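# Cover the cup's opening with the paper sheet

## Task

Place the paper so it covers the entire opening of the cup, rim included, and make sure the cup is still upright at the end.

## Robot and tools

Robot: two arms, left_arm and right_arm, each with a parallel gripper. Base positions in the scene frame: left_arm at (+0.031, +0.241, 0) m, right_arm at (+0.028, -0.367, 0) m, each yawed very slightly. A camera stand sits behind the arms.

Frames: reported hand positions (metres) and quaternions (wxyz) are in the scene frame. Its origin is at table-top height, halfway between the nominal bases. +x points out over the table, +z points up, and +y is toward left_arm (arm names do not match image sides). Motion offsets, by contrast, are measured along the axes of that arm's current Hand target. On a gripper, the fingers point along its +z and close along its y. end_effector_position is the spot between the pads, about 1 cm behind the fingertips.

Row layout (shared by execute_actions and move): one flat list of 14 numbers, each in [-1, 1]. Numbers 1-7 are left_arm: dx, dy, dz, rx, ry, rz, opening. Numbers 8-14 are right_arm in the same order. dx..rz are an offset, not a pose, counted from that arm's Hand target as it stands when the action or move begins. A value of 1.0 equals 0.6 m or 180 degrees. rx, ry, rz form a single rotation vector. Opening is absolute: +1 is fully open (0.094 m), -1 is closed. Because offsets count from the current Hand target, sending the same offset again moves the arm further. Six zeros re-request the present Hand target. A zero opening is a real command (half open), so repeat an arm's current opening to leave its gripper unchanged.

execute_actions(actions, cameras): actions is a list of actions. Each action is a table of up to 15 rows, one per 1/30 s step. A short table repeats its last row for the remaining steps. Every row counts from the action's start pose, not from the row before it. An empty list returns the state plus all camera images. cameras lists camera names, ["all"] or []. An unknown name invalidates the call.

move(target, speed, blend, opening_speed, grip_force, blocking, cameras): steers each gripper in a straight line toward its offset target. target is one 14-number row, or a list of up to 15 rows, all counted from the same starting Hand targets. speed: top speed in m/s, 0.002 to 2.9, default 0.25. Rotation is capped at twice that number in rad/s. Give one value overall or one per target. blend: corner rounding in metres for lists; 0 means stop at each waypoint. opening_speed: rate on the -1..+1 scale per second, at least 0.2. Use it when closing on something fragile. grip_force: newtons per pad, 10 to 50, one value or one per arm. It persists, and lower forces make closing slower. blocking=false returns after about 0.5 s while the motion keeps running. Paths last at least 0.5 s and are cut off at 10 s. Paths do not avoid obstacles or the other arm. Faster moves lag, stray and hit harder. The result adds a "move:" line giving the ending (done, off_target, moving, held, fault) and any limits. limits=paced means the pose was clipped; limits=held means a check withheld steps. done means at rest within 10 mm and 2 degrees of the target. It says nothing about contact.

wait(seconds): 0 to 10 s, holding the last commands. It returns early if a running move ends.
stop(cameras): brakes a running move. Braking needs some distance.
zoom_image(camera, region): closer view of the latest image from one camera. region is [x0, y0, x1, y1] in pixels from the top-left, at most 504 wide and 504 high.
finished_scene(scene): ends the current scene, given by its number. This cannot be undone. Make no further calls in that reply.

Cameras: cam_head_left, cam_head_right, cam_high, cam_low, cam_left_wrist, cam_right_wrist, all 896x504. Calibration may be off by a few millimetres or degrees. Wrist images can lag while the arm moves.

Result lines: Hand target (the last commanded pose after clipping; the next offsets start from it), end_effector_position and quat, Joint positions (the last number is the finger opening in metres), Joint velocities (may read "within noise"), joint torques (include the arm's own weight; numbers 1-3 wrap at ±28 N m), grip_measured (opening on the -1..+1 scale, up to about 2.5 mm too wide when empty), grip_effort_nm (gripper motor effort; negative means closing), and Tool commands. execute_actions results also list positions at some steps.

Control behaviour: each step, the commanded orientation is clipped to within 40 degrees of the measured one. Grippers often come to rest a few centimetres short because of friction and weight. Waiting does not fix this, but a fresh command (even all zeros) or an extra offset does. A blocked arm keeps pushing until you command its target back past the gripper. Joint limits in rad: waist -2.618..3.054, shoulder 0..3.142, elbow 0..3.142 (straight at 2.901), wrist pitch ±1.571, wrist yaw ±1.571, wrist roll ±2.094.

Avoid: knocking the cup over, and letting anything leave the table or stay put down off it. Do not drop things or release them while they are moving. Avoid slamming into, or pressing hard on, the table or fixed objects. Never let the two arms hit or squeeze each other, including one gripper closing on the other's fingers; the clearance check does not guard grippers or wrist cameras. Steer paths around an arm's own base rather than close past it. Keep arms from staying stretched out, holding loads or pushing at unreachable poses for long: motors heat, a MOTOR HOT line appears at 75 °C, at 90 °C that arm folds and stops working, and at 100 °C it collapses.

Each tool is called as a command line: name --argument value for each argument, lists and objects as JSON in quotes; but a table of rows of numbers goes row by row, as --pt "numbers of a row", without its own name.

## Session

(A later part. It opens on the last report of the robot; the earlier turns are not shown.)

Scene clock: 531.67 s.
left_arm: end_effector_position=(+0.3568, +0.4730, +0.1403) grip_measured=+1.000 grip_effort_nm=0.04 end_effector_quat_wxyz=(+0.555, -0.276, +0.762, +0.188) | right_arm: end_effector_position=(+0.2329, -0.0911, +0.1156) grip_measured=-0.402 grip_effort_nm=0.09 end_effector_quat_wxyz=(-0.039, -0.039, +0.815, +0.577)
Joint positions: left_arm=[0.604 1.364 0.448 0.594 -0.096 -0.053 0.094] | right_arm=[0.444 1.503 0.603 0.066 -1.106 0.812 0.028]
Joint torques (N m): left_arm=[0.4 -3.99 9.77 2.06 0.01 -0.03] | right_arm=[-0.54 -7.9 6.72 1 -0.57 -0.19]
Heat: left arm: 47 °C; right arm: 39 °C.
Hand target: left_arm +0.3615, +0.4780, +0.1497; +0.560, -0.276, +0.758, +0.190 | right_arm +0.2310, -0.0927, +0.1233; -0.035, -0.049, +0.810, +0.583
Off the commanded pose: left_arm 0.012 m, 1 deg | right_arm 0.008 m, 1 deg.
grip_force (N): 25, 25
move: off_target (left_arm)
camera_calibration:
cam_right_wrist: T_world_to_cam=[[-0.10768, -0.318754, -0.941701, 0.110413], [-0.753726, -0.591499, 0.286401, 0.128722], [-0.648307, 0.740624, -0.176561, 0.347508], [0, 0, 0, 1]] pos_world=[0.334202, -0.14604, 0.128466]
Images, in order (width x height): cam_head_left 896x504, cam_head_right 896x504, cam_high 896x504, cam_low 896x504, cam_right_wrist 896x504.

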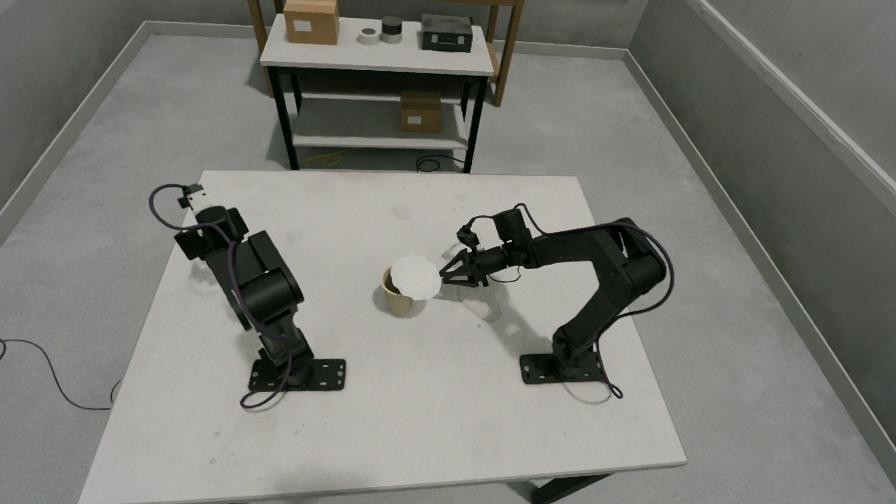

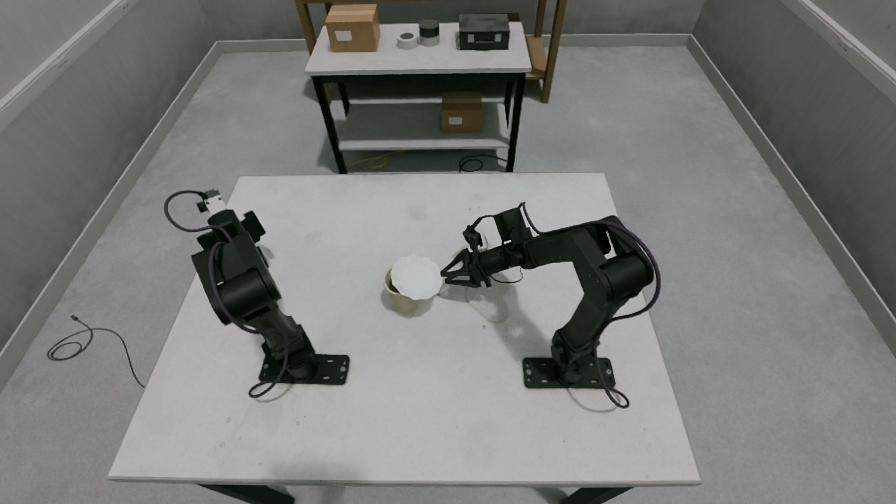

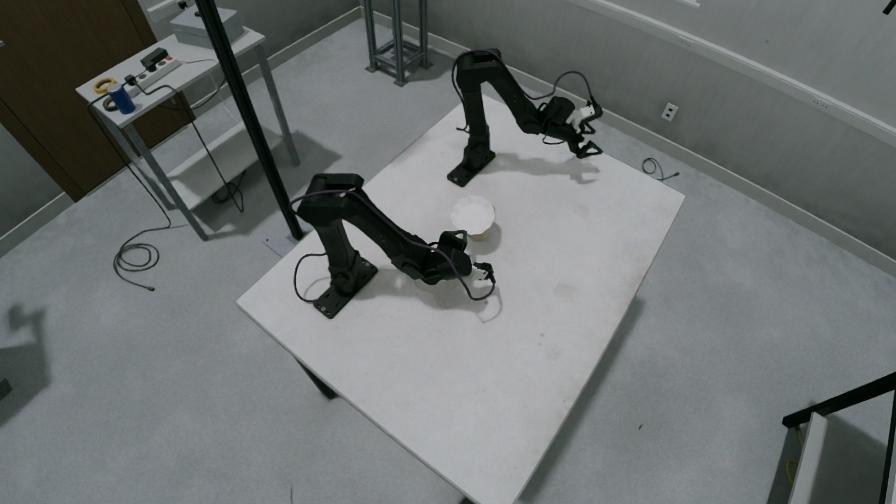

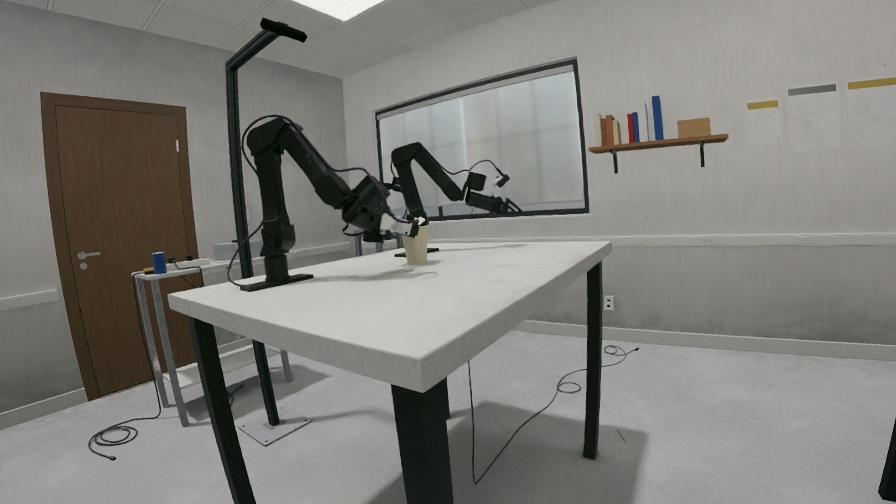

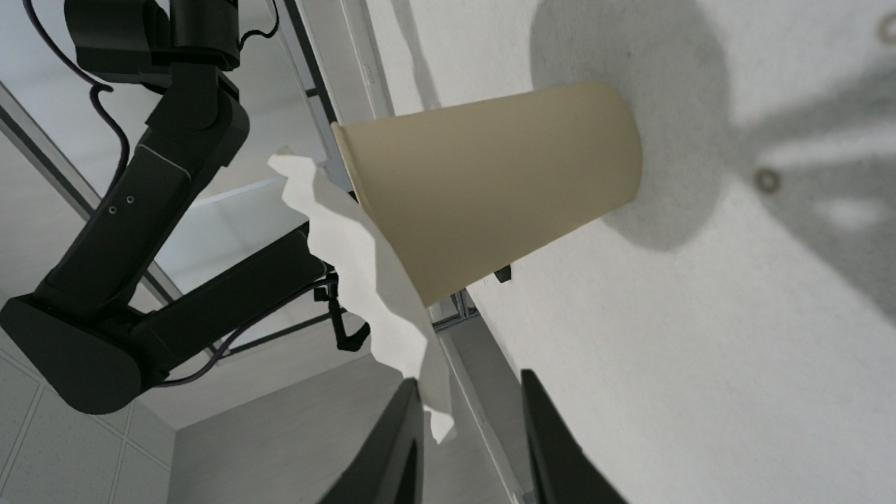

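move --pt "0 0 0 0 0 0 1.0 0 0.0237 -0.0079 0 0 0 -0.1" --pt "0 0 0 0 0 0 1.0 0.005 0.0325 0.0183 0 0 0 -0.1" --speed 0.05 --cameras '["cam_right_wrist","cam_low","cam_head_right","cam_head_left","cam_high"]'

zoom_image --camera "cam_head_right" --region '[340, 210, 460, 320]'

zoom_image --camera "cam_low" --region '[355, 170, 495, 275]'

zoom_image --camera "cam_right_wrist" --region '[250, 120, 600, 500]'

Scene clock: 546.23 s.
left_arm: end_effector_position=(+0.3568, +0.4730, +0.1403) grip_measured=+1.000 grip_effort_nm=0.04 end_effector_quat_wxyz=(+0.555, -0.276, +0.762, +0.188) | right_arm: end_effector_position=(+0.2251, -0.0791, +0.1299) grip_measured=-0.102 grip_effort_nm=0.09 end_effector_quat_wxyz=(-0.049, -0.036, +0.815, +0.576)
Joint positions: left_arm=[0.604 1.364 0.448 0.594 -0.096 -0.053 0.094] | right_arm=[0.499 1.459 0.622 0.06 -1.077 0.899 0.042]
Joint torques (N m): left_arm=[0.39 -3.96 9.81 2.05 0.01 -0.02] | right_arm=[0.62 -7.15 7.12 1.47 -0.4 -0.04]
Heat: left arm: 47 °C; right arm: 37 °C.
Hand target: left_arm +0.3615, +0.4780, +0.1497; +0.560, -0.276, +0.758, +0.190 | right_arm +0.2260, -0.0765, +0.1384; -0.035, -0.049, +0.810, +0.583
Off the commanded pose: left_arm 0.012 m, 1 deg | right_arm 0.009 m, 2 deg.
grip_force (N): 25, 25
move: off_target (left_arm)
camera_calibration:
cam_right_wrist: T_world_to_cam=[[-0.125129, -0.322405, -0.938295, 0.130061], [-0.744415, -0.594696, 0.303615, 0.121245], [-0.655888, 0.736472, -0.16559, 0.335933], [0, 0, 0, 1]] pos_world=[0.326866, -0.133369, 0.140851]
Images, in order (width x height): cam_head_left 896x504, cam_head_right 896x504, cam_high 896x504, cam_low 896x504, cam_right_wrist 896x504.

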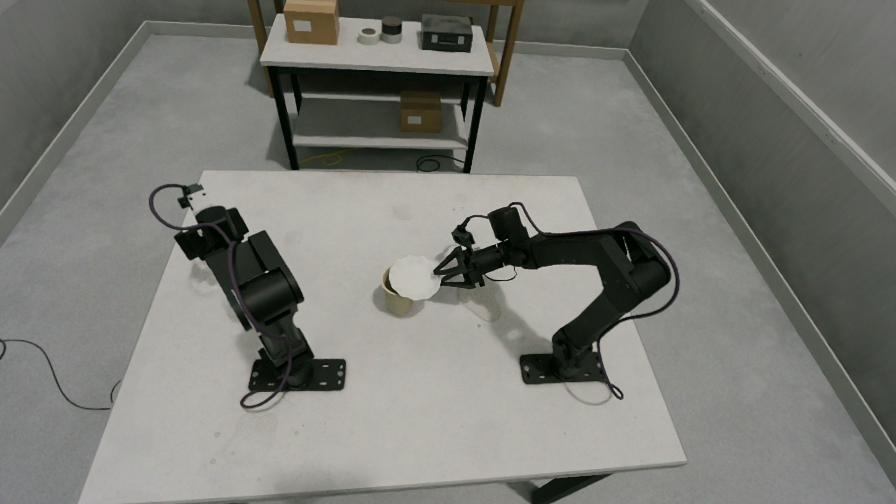

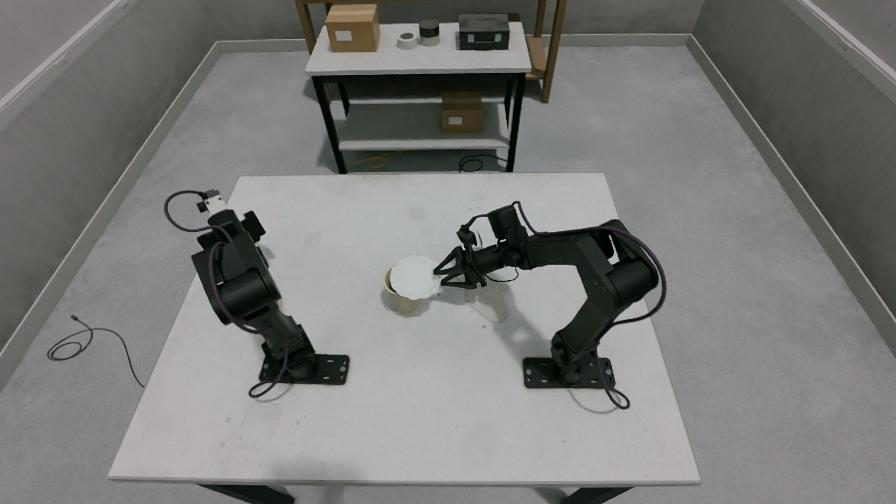

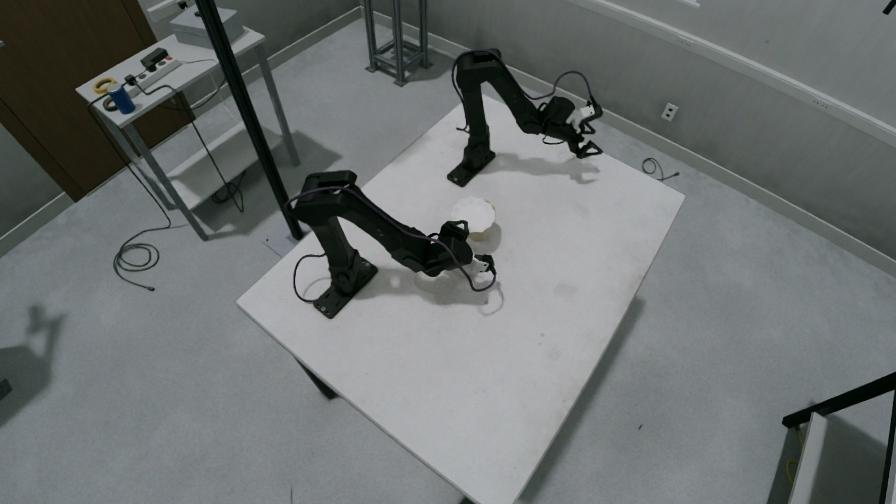

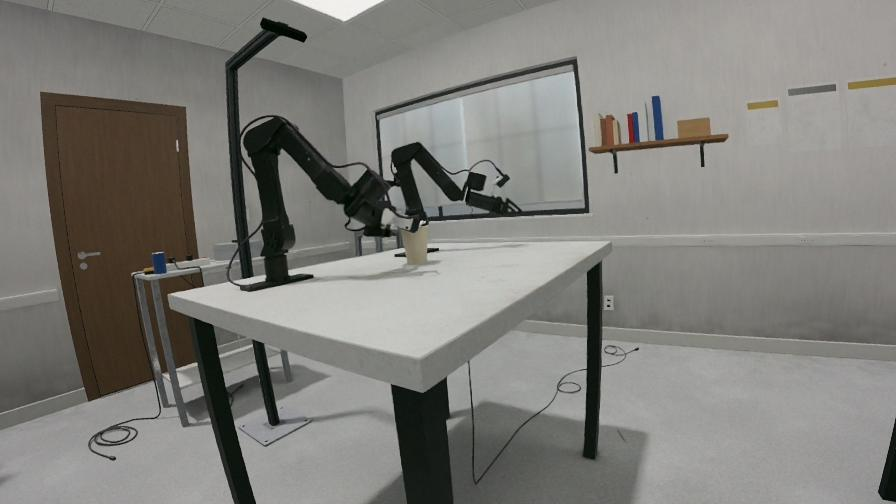

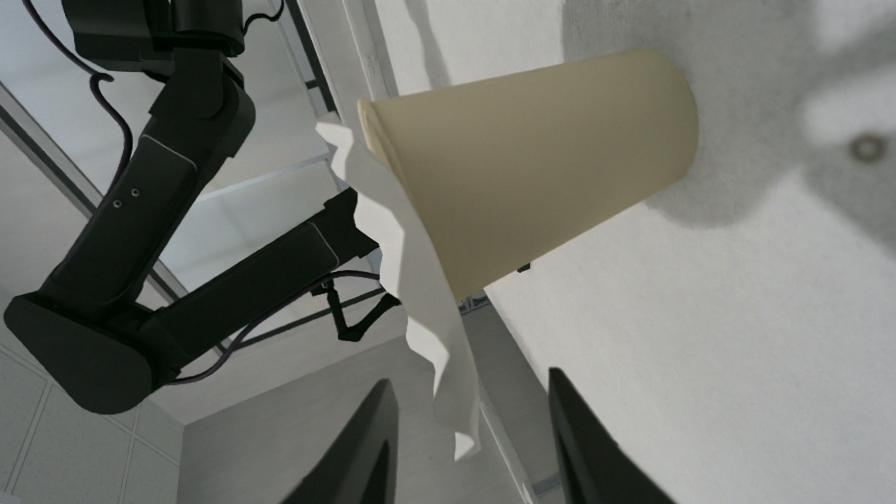

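Scaled by 4.200 from the camera's 896x504 image, which has a finer 1280x720 frame.

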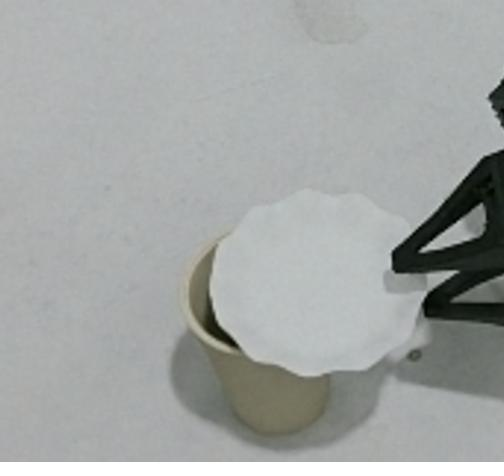

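Scaled by 3.600 from the camera's 896x504 image, which has a finer 1280x720 frame.

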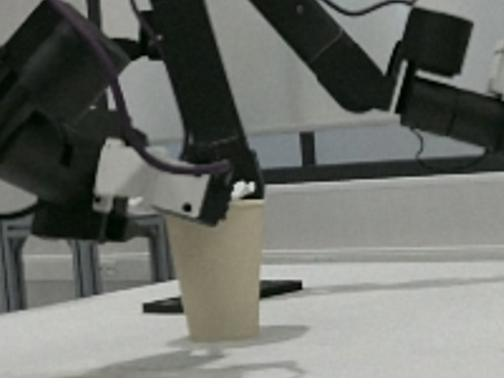

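Scaled by 1.326 from the camera's 896x504 image, which has a finer 1280x720 frame.

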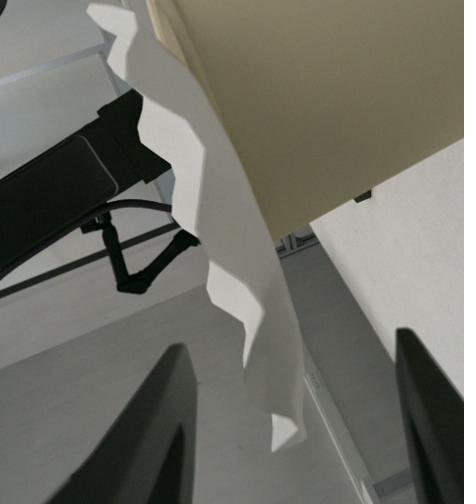

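move --target '[0,0,0,0,0,0,1.0, 0, 0, 0, 0,0,0,-1.0]' --speed 0.05 --opening_speed 0.5 --cameras '["cam_right_wrist","cam_head_right"]'

zoom_image --camera "cam_head_right" --region '[340, 210, 460, 320]'

zoom_image --camera "cam_right_wrist" --region '[250, 120, 600, 500]'

Scene clock: 555.80 s.
left_arm: end_effector_position=(+0.3568, +0.4730, +0.1403) grip_measured=+1.000 grip_effort_nm=0.04 end_effector_quat_wxyz=(+0.555, -0.276, +0.762, +0.188) | right_arm: end_effector_position=(+0.2253, -0.0790, +0.1300) grip_measured=-0.993 grip_effort_nm=-0.37 end_effector_quat_wxyz=(-0.049, -0.035, +0.815, +0.576)
Joint positions: left_arm=[0.604 1.364 0.448 0.594 -0.096 -0.053 0.094] | right_arm=[0.499 1.459 0.622 0.062 -1.076 0.899 0]
Joint torques (N m): left_arm=[0.4 -3.97 9.77 2.06 0 -0.04] | right_arm=[0.62 -7.13 7.12 1.5 -0.39 -0.04]
Heat: left arm: 47 °C; right arm: 37 °C.
Hand target: left_arm +0.3615, +0.4780, +0.1497; +0.560, -0.276, +0.758, +0.190 | right_arm +0.2260, -0.0765, +0.1383; -0.035, -0.049, +0.810, +0.583
Off the commanded pose: left_arm 0.012 m, 1 deg | right_arm 0.009 m, 2 deg.
grip_force (N): 25, 25
move: off_target (left_arm)
camera_calibration:
cam_right_wrist: T_world_to_cam=[[-0.124846, -0.322355, -0.93835, 0.130069], [-0.745014, -0.594142, 0.303231, 0.121633], [-0.655261, 0.736941, -0.165983, 0.336066], [0, 0, 0, 1]] pos_world=[0.327068, -0.133465, 0.140948]
Images, in order (width x height): cam_head_right 896x504, cam_right_wrist 896x504.

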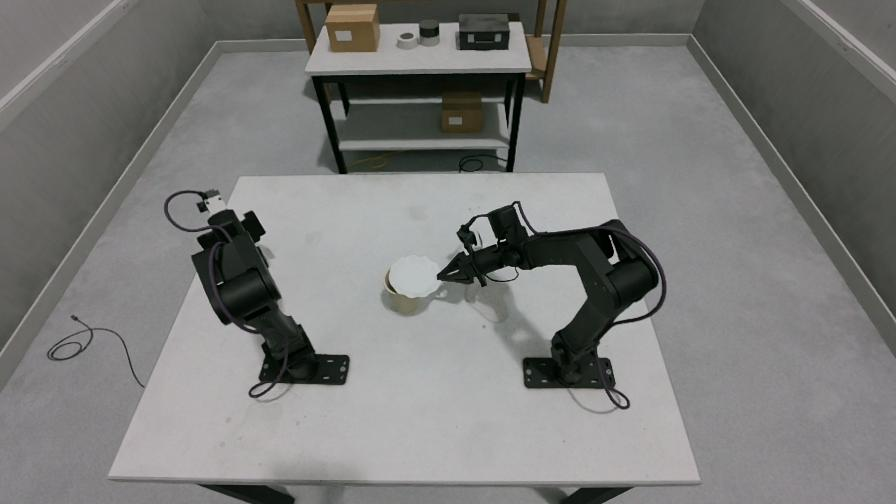

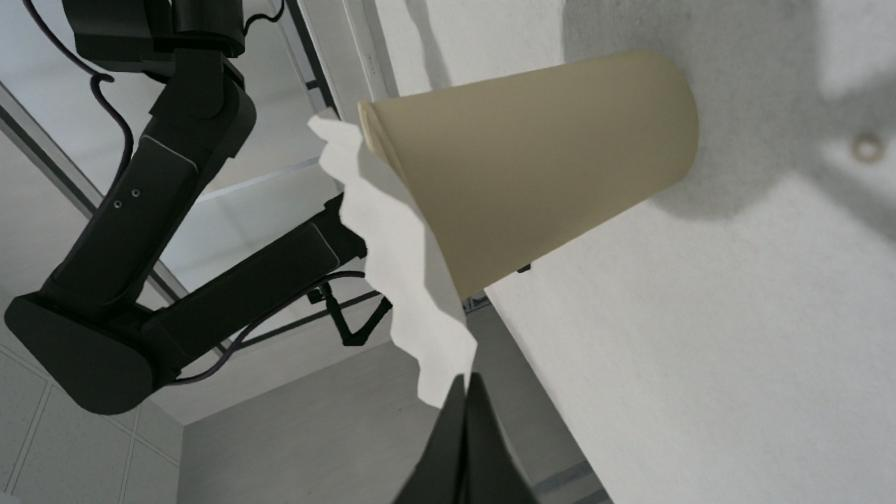

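Scaled by 4.200 from the camera's 896x504 image, which has a finer 1280x720 frame.

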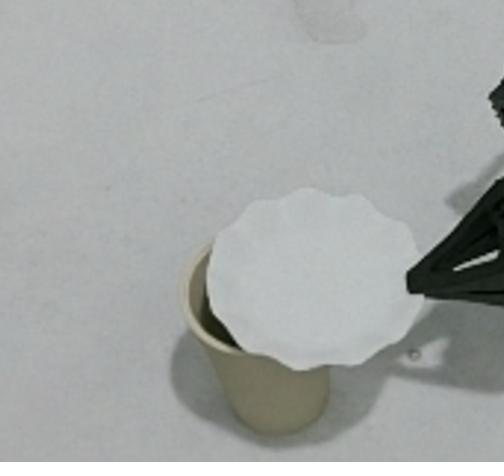

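Scaled by 1.326 from the camera's 896x504 image, which has a finer 1280x720 frame.

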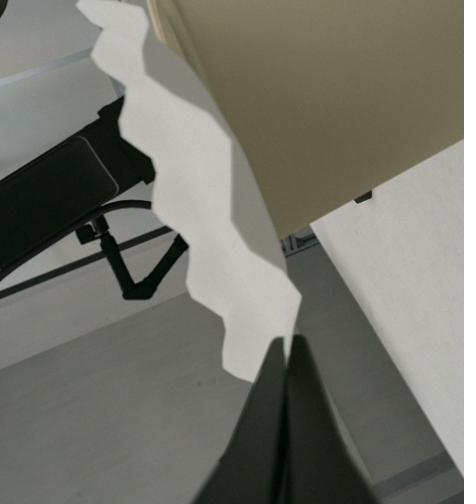

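move --pt "0 0 0 0 0 0 1.0 0 0.0316 -0.0106 0 0 0 -1.0" --pt "0 0 0 0 0 0 1.0 -0.0061 0.0472 0.0365 0 0 0 -1.0" --speed 0.06 --blend '[0.01, 0]' --cameras '["cam_right_wrist","cam_head_right","cam_head_left","cam_high","cam_low"]'

zoom_image --camera "cam_head_right" --region '[340, 210, 460, 320]'

zoom_image --camera "cam_head_left" --region '[340, 210, 460, 320]'

zoom_image --camera "cam_high" --region '[420, 150, 560, 270]'

zoom_image --camera "cam_low" --region '[355, 170, 495, 275]'

Scene clock: 564.30 s.
left_arm: end_effector_position=(+0.3568, +0.4730, +0.1403) grip_measured=+1.000 grip_effort_nm=0.04 end_effector_quat_wxyz=(+0.555, -0.276, +0.762, +0.188) | right_arm: end_effector_position=(+0.2217, -0.0520, +0.1524) grip_measured=-0.993 grip_effort_nm=-0.37 end_effector_quat_wxyz=(-0.044, -0.039, +0.814, +0.577)
Joint positions: left_arm=[0.604 1.364 0.448 0.594 -0.096 -0.053 0.094] | right_arm=[0.597 1.439 0.678 0.104 -1.002 1.023 0]
Joint torques (N m): left_arm=[0.4 -3.97 9.76 2.06 0.01 -0.03] | right_arm=[0.66 -4.77 8.92 1.65 -0.29 -0.05]
Heat: left arm: 47 °C; right arm: 37 °C.
Hand target: left_arm +0.3615, +0.4780, +0.1497; +0.560, -0.276, +0.758, +0.190 | right_arm +0.2260, -0.0465, +0.1580; -0.036, -0.049, +0.810, +0.583
Off the commanded pose: left_arm 0.012 m, 1 deg | right_arm 0.009 m, 2 deg.
grip_force (N): 25, 25
move: off_target (left_arm)
camera_calibration:
cam_right_wrist: T_world_to_cam=[[-0.114302, -0.318273, -0.941083, 0.157677], [-0.747355, -0.596563, 0.292529, 0.130243], [-0.65452, 0.736759, -0.169675, 0.317811], [0, 0, 0, 1]] pos_world=[0.323374, -0.106268, 0.164212]
Images, in order (width x height): cam_head_left 896x504, cam_head_right 896x504, cam_high 896x504, cam_low 896x504, cam_right_wrist 896x504.

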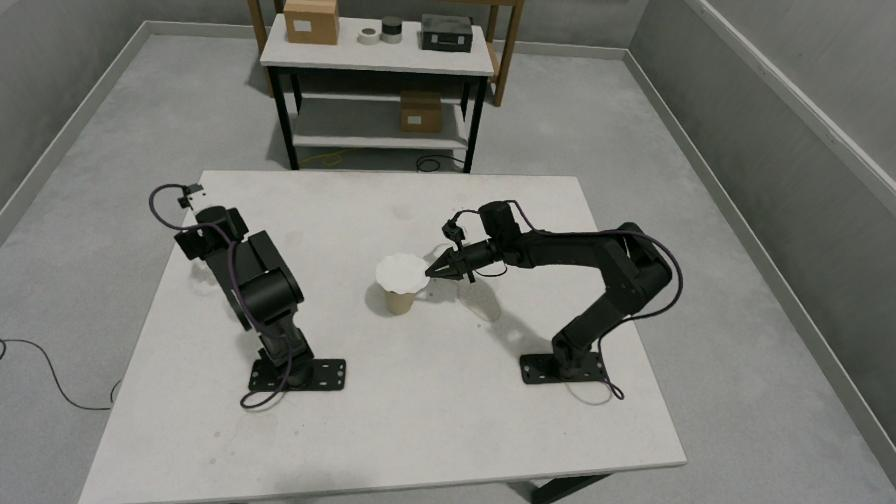

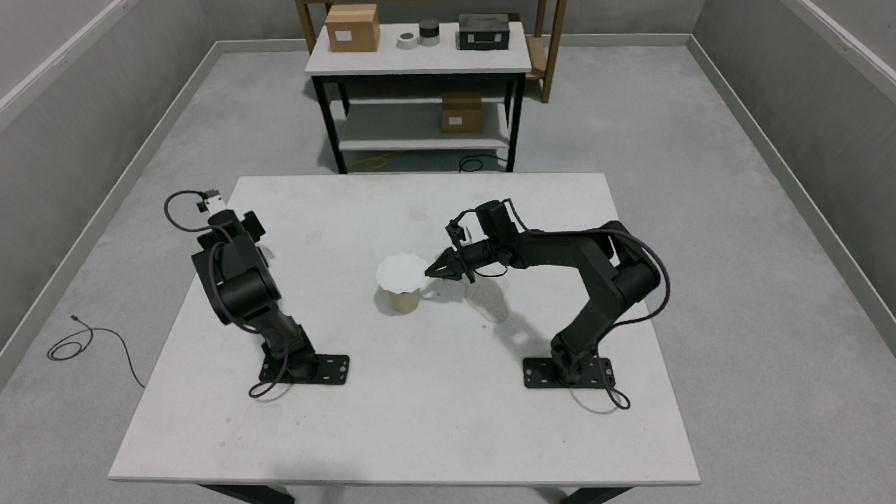

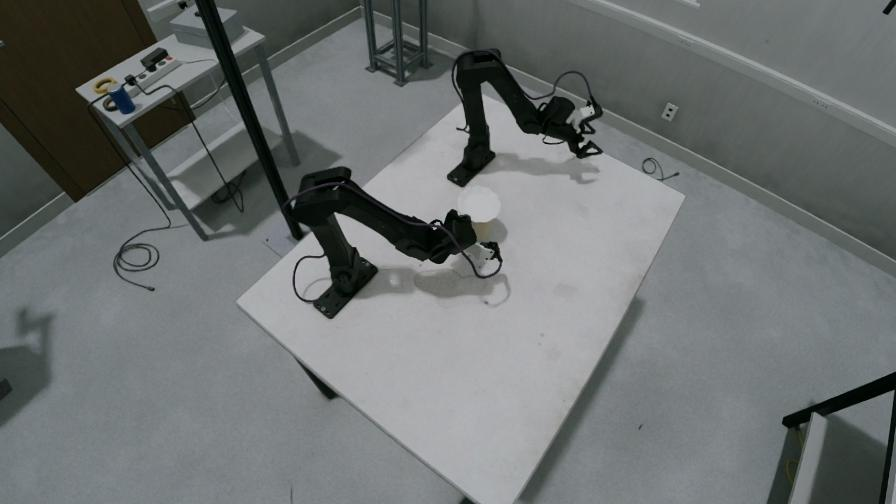

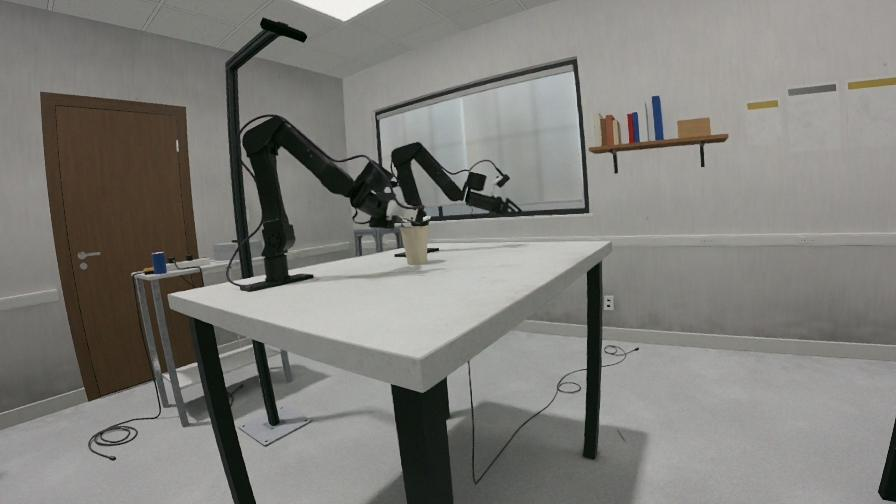

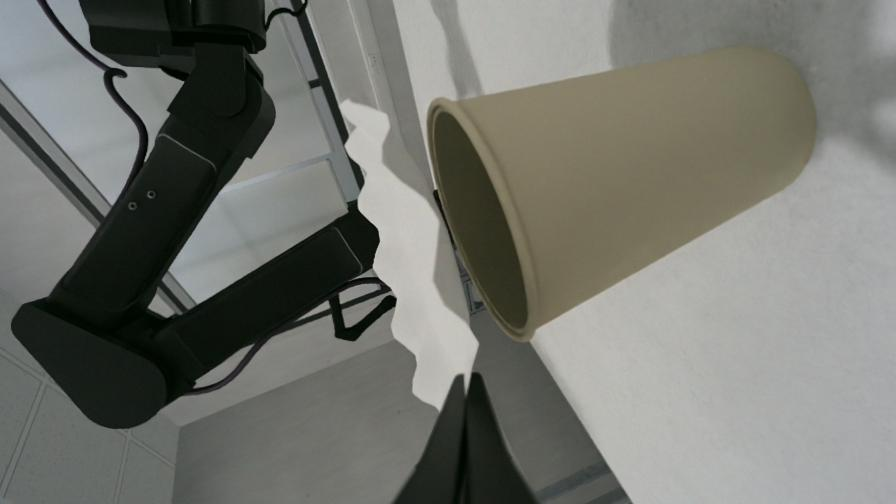

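Scaled by 4.200 from the camera's 896x504 image, which has a finer 1280x720 frame.

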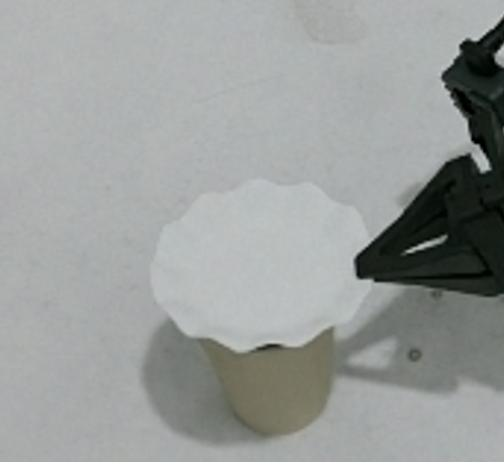

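Scaled by 4.200 from the camera's 896x504 image, which has a finer 1280x720 frame.

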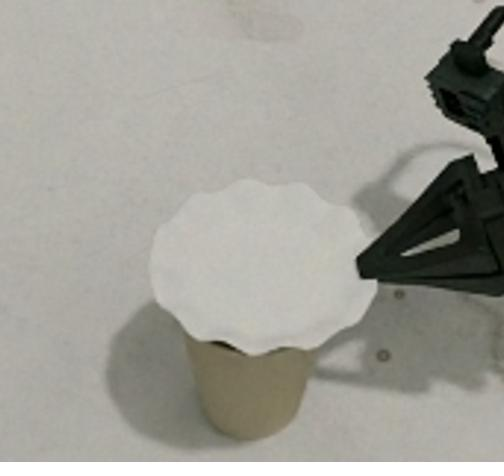

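Scaled by 3.600 from the camera's 896x504 image, which has a finer 1280x720 frame.

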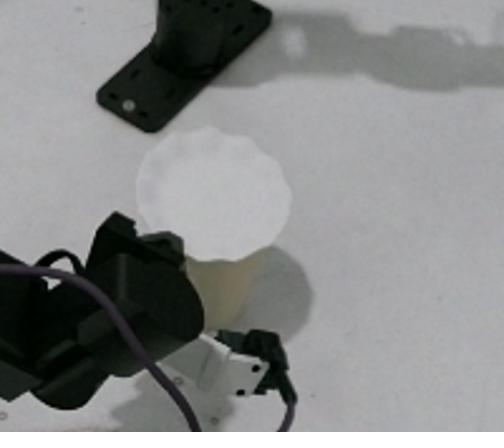

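Scaled by 3.600 from the camera's 896x504 image, which has a finer 1280x720 frame.

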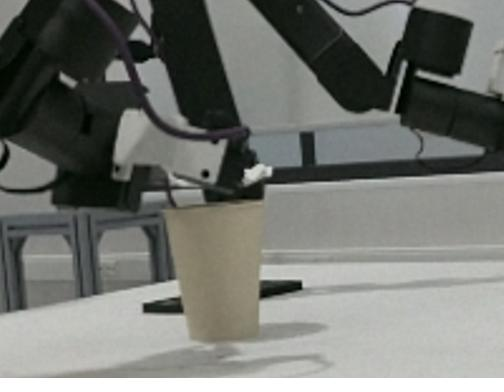

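move --target '[0,0,0,0,0,0,1.0, -0.007, -0.0562, 0.0213, 0,0,0,-1.0]' --speed 0.04 --cameras '["cam_right_wrist","cam_head_right","cam_head_left","cam_high","cam_low"]'

zoom_image --camera "cam_head_right" --region '[340, 210, 460, 320]'

zoom_image --camera "cam_head_left" --region '[340, 210, 460, 320]'

zoom_image --camera "cam_high" --region '[420, 150, 560, 270]'

zoom_image --camera "cam_low" --region '[355, 170, 495, 275]'

Scene clock: 578.00 s.
left_arm: end_effector_position=(+0.3568, +0.4730, +0.1403) grip_measured=+1.000 grip_effort_nm=0.04 end_effector_quat_wxyz=(+0.555, -0.276, +0.762, +0.188) | right_arm: end_effector_position=(+0.2326, -0.0447, +0.1292) grip_measured=-0.993 grip_effort_nm=-0.37 end_effector_quat_wxyz=(-0.032, -0.048, +0.809, +0.585)
Joint positions: left_arm=[0.604 1.364 0.448 0.594 -0.096 -0.053 0.094] | right_arm=[0.597 1.553 0.647 0.284 -1.002 1.023 0]
Joint torques (N m): left_arm=[0.36 -3.99 9.76 2.06 0.01 -0.03] | right_arm=[0.44 -5.27 5.7 1.62 -0.32 -0.08]
Heat: left arm: 47 °C; right arm: 37 °C.
Hand target: left_arm +0.3615, +0.4780, +0.1497; +0.560, -0.276, +0.758, +0.190 | right_arm +0.2300, -0.0446, +0.1221; -0.035, -0.049, +0.810, +0.583
Off the commanded pose: left_arm 0.012 m, 1 deg | right_arm 0.008 m, 1 deg.
grip_force (N): 25, 25
move: off_target (left_arm)
camera_calibration:
cam_right_wrist: T_world_to_cam=[[-0.0862086, -0.299265, -0.950268, 0.134975], [-0.755868, -0.601718, 0.25807, 0.155699], [-0.649024, 0.740524, -0.174331, 0.315216], [0, 0, 0, 1]] pos_world=[0.333907, -0.0993447, 0.143033]
Images, in order (width x height): cam_head_left 896x504, cam_head_right 896x504, cam_high 896x504, cam_low 896x504, cam_right_wrist 896x504.

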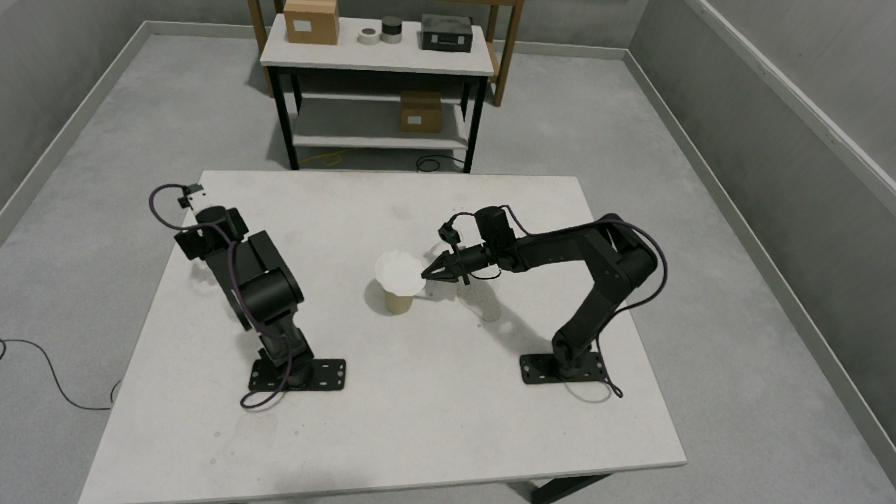

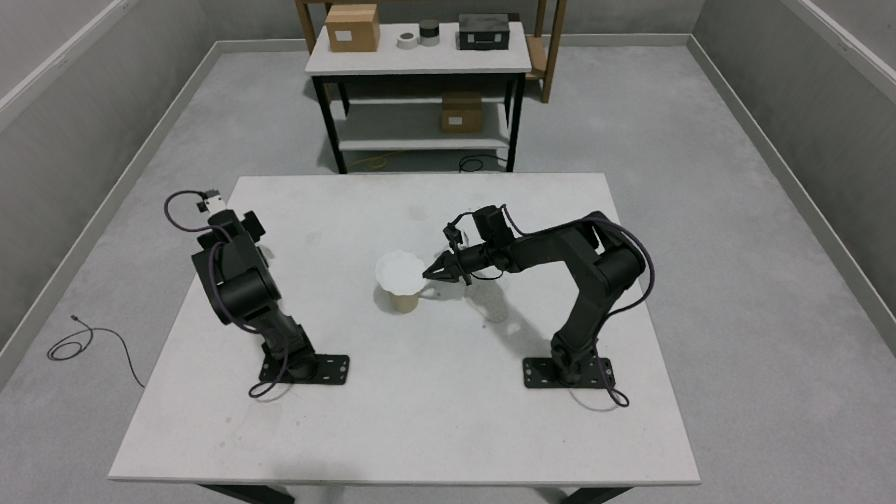

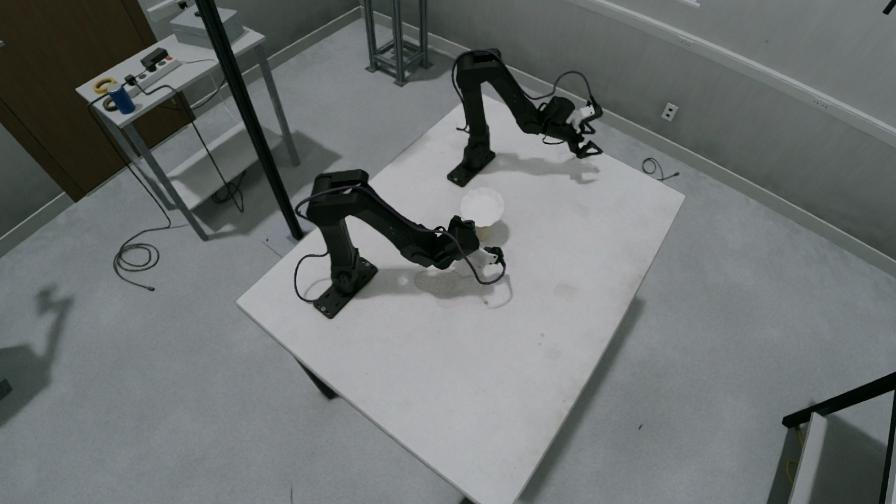

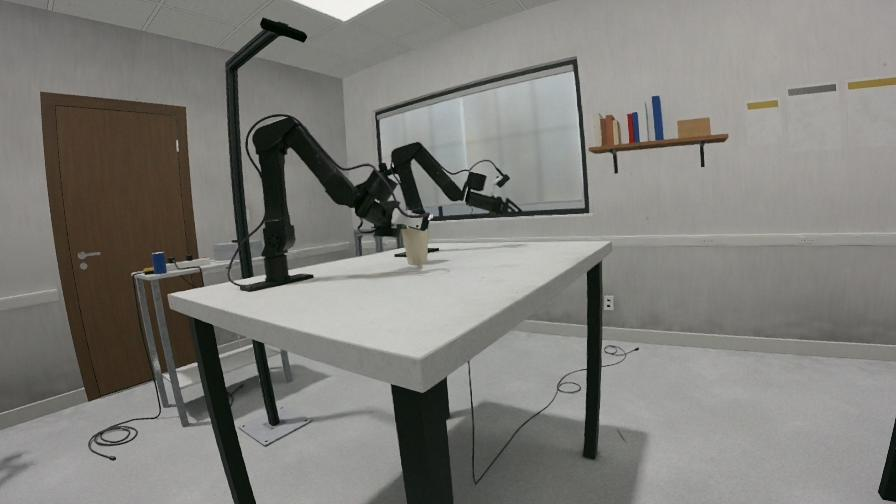

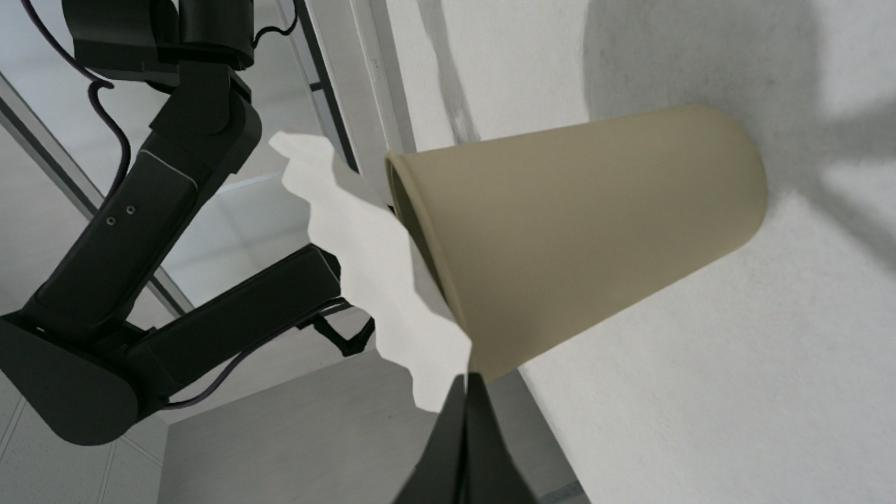

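Scaled by 4.200 from the camera's 896x504 image, which has a finer 1280x720 frame.

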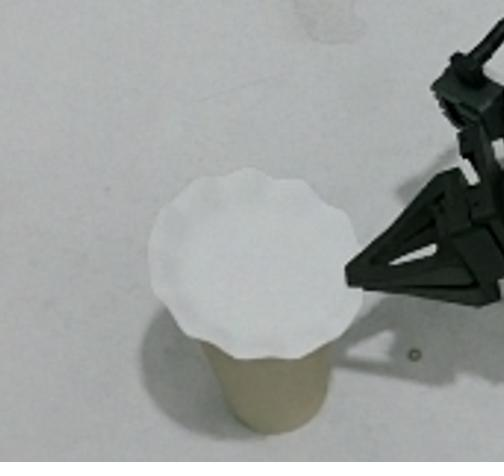

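Scaled by 4.200 from the camera's 896x504 image, which has a finer 1280x720 frame.

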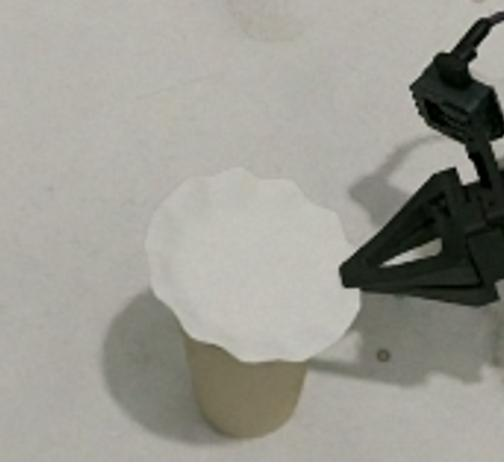

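Scaled by 3.600 from the camera's 896x504 image, which has a finer 1280x720 frame.

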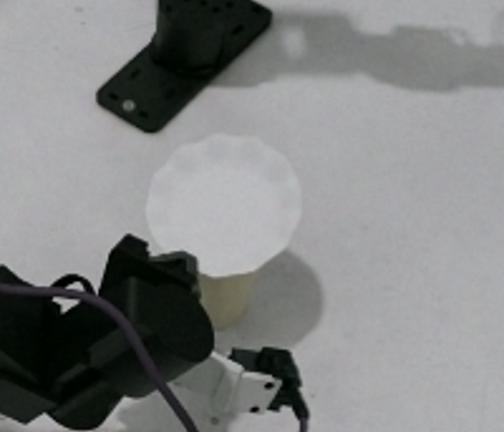

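Scaled by 3.600 from the camera's 896x504 image, which has a finer 1280x720 frame.

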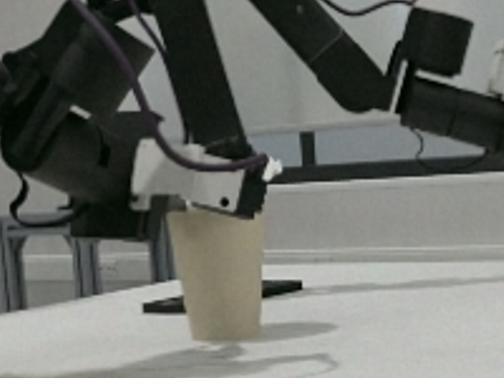

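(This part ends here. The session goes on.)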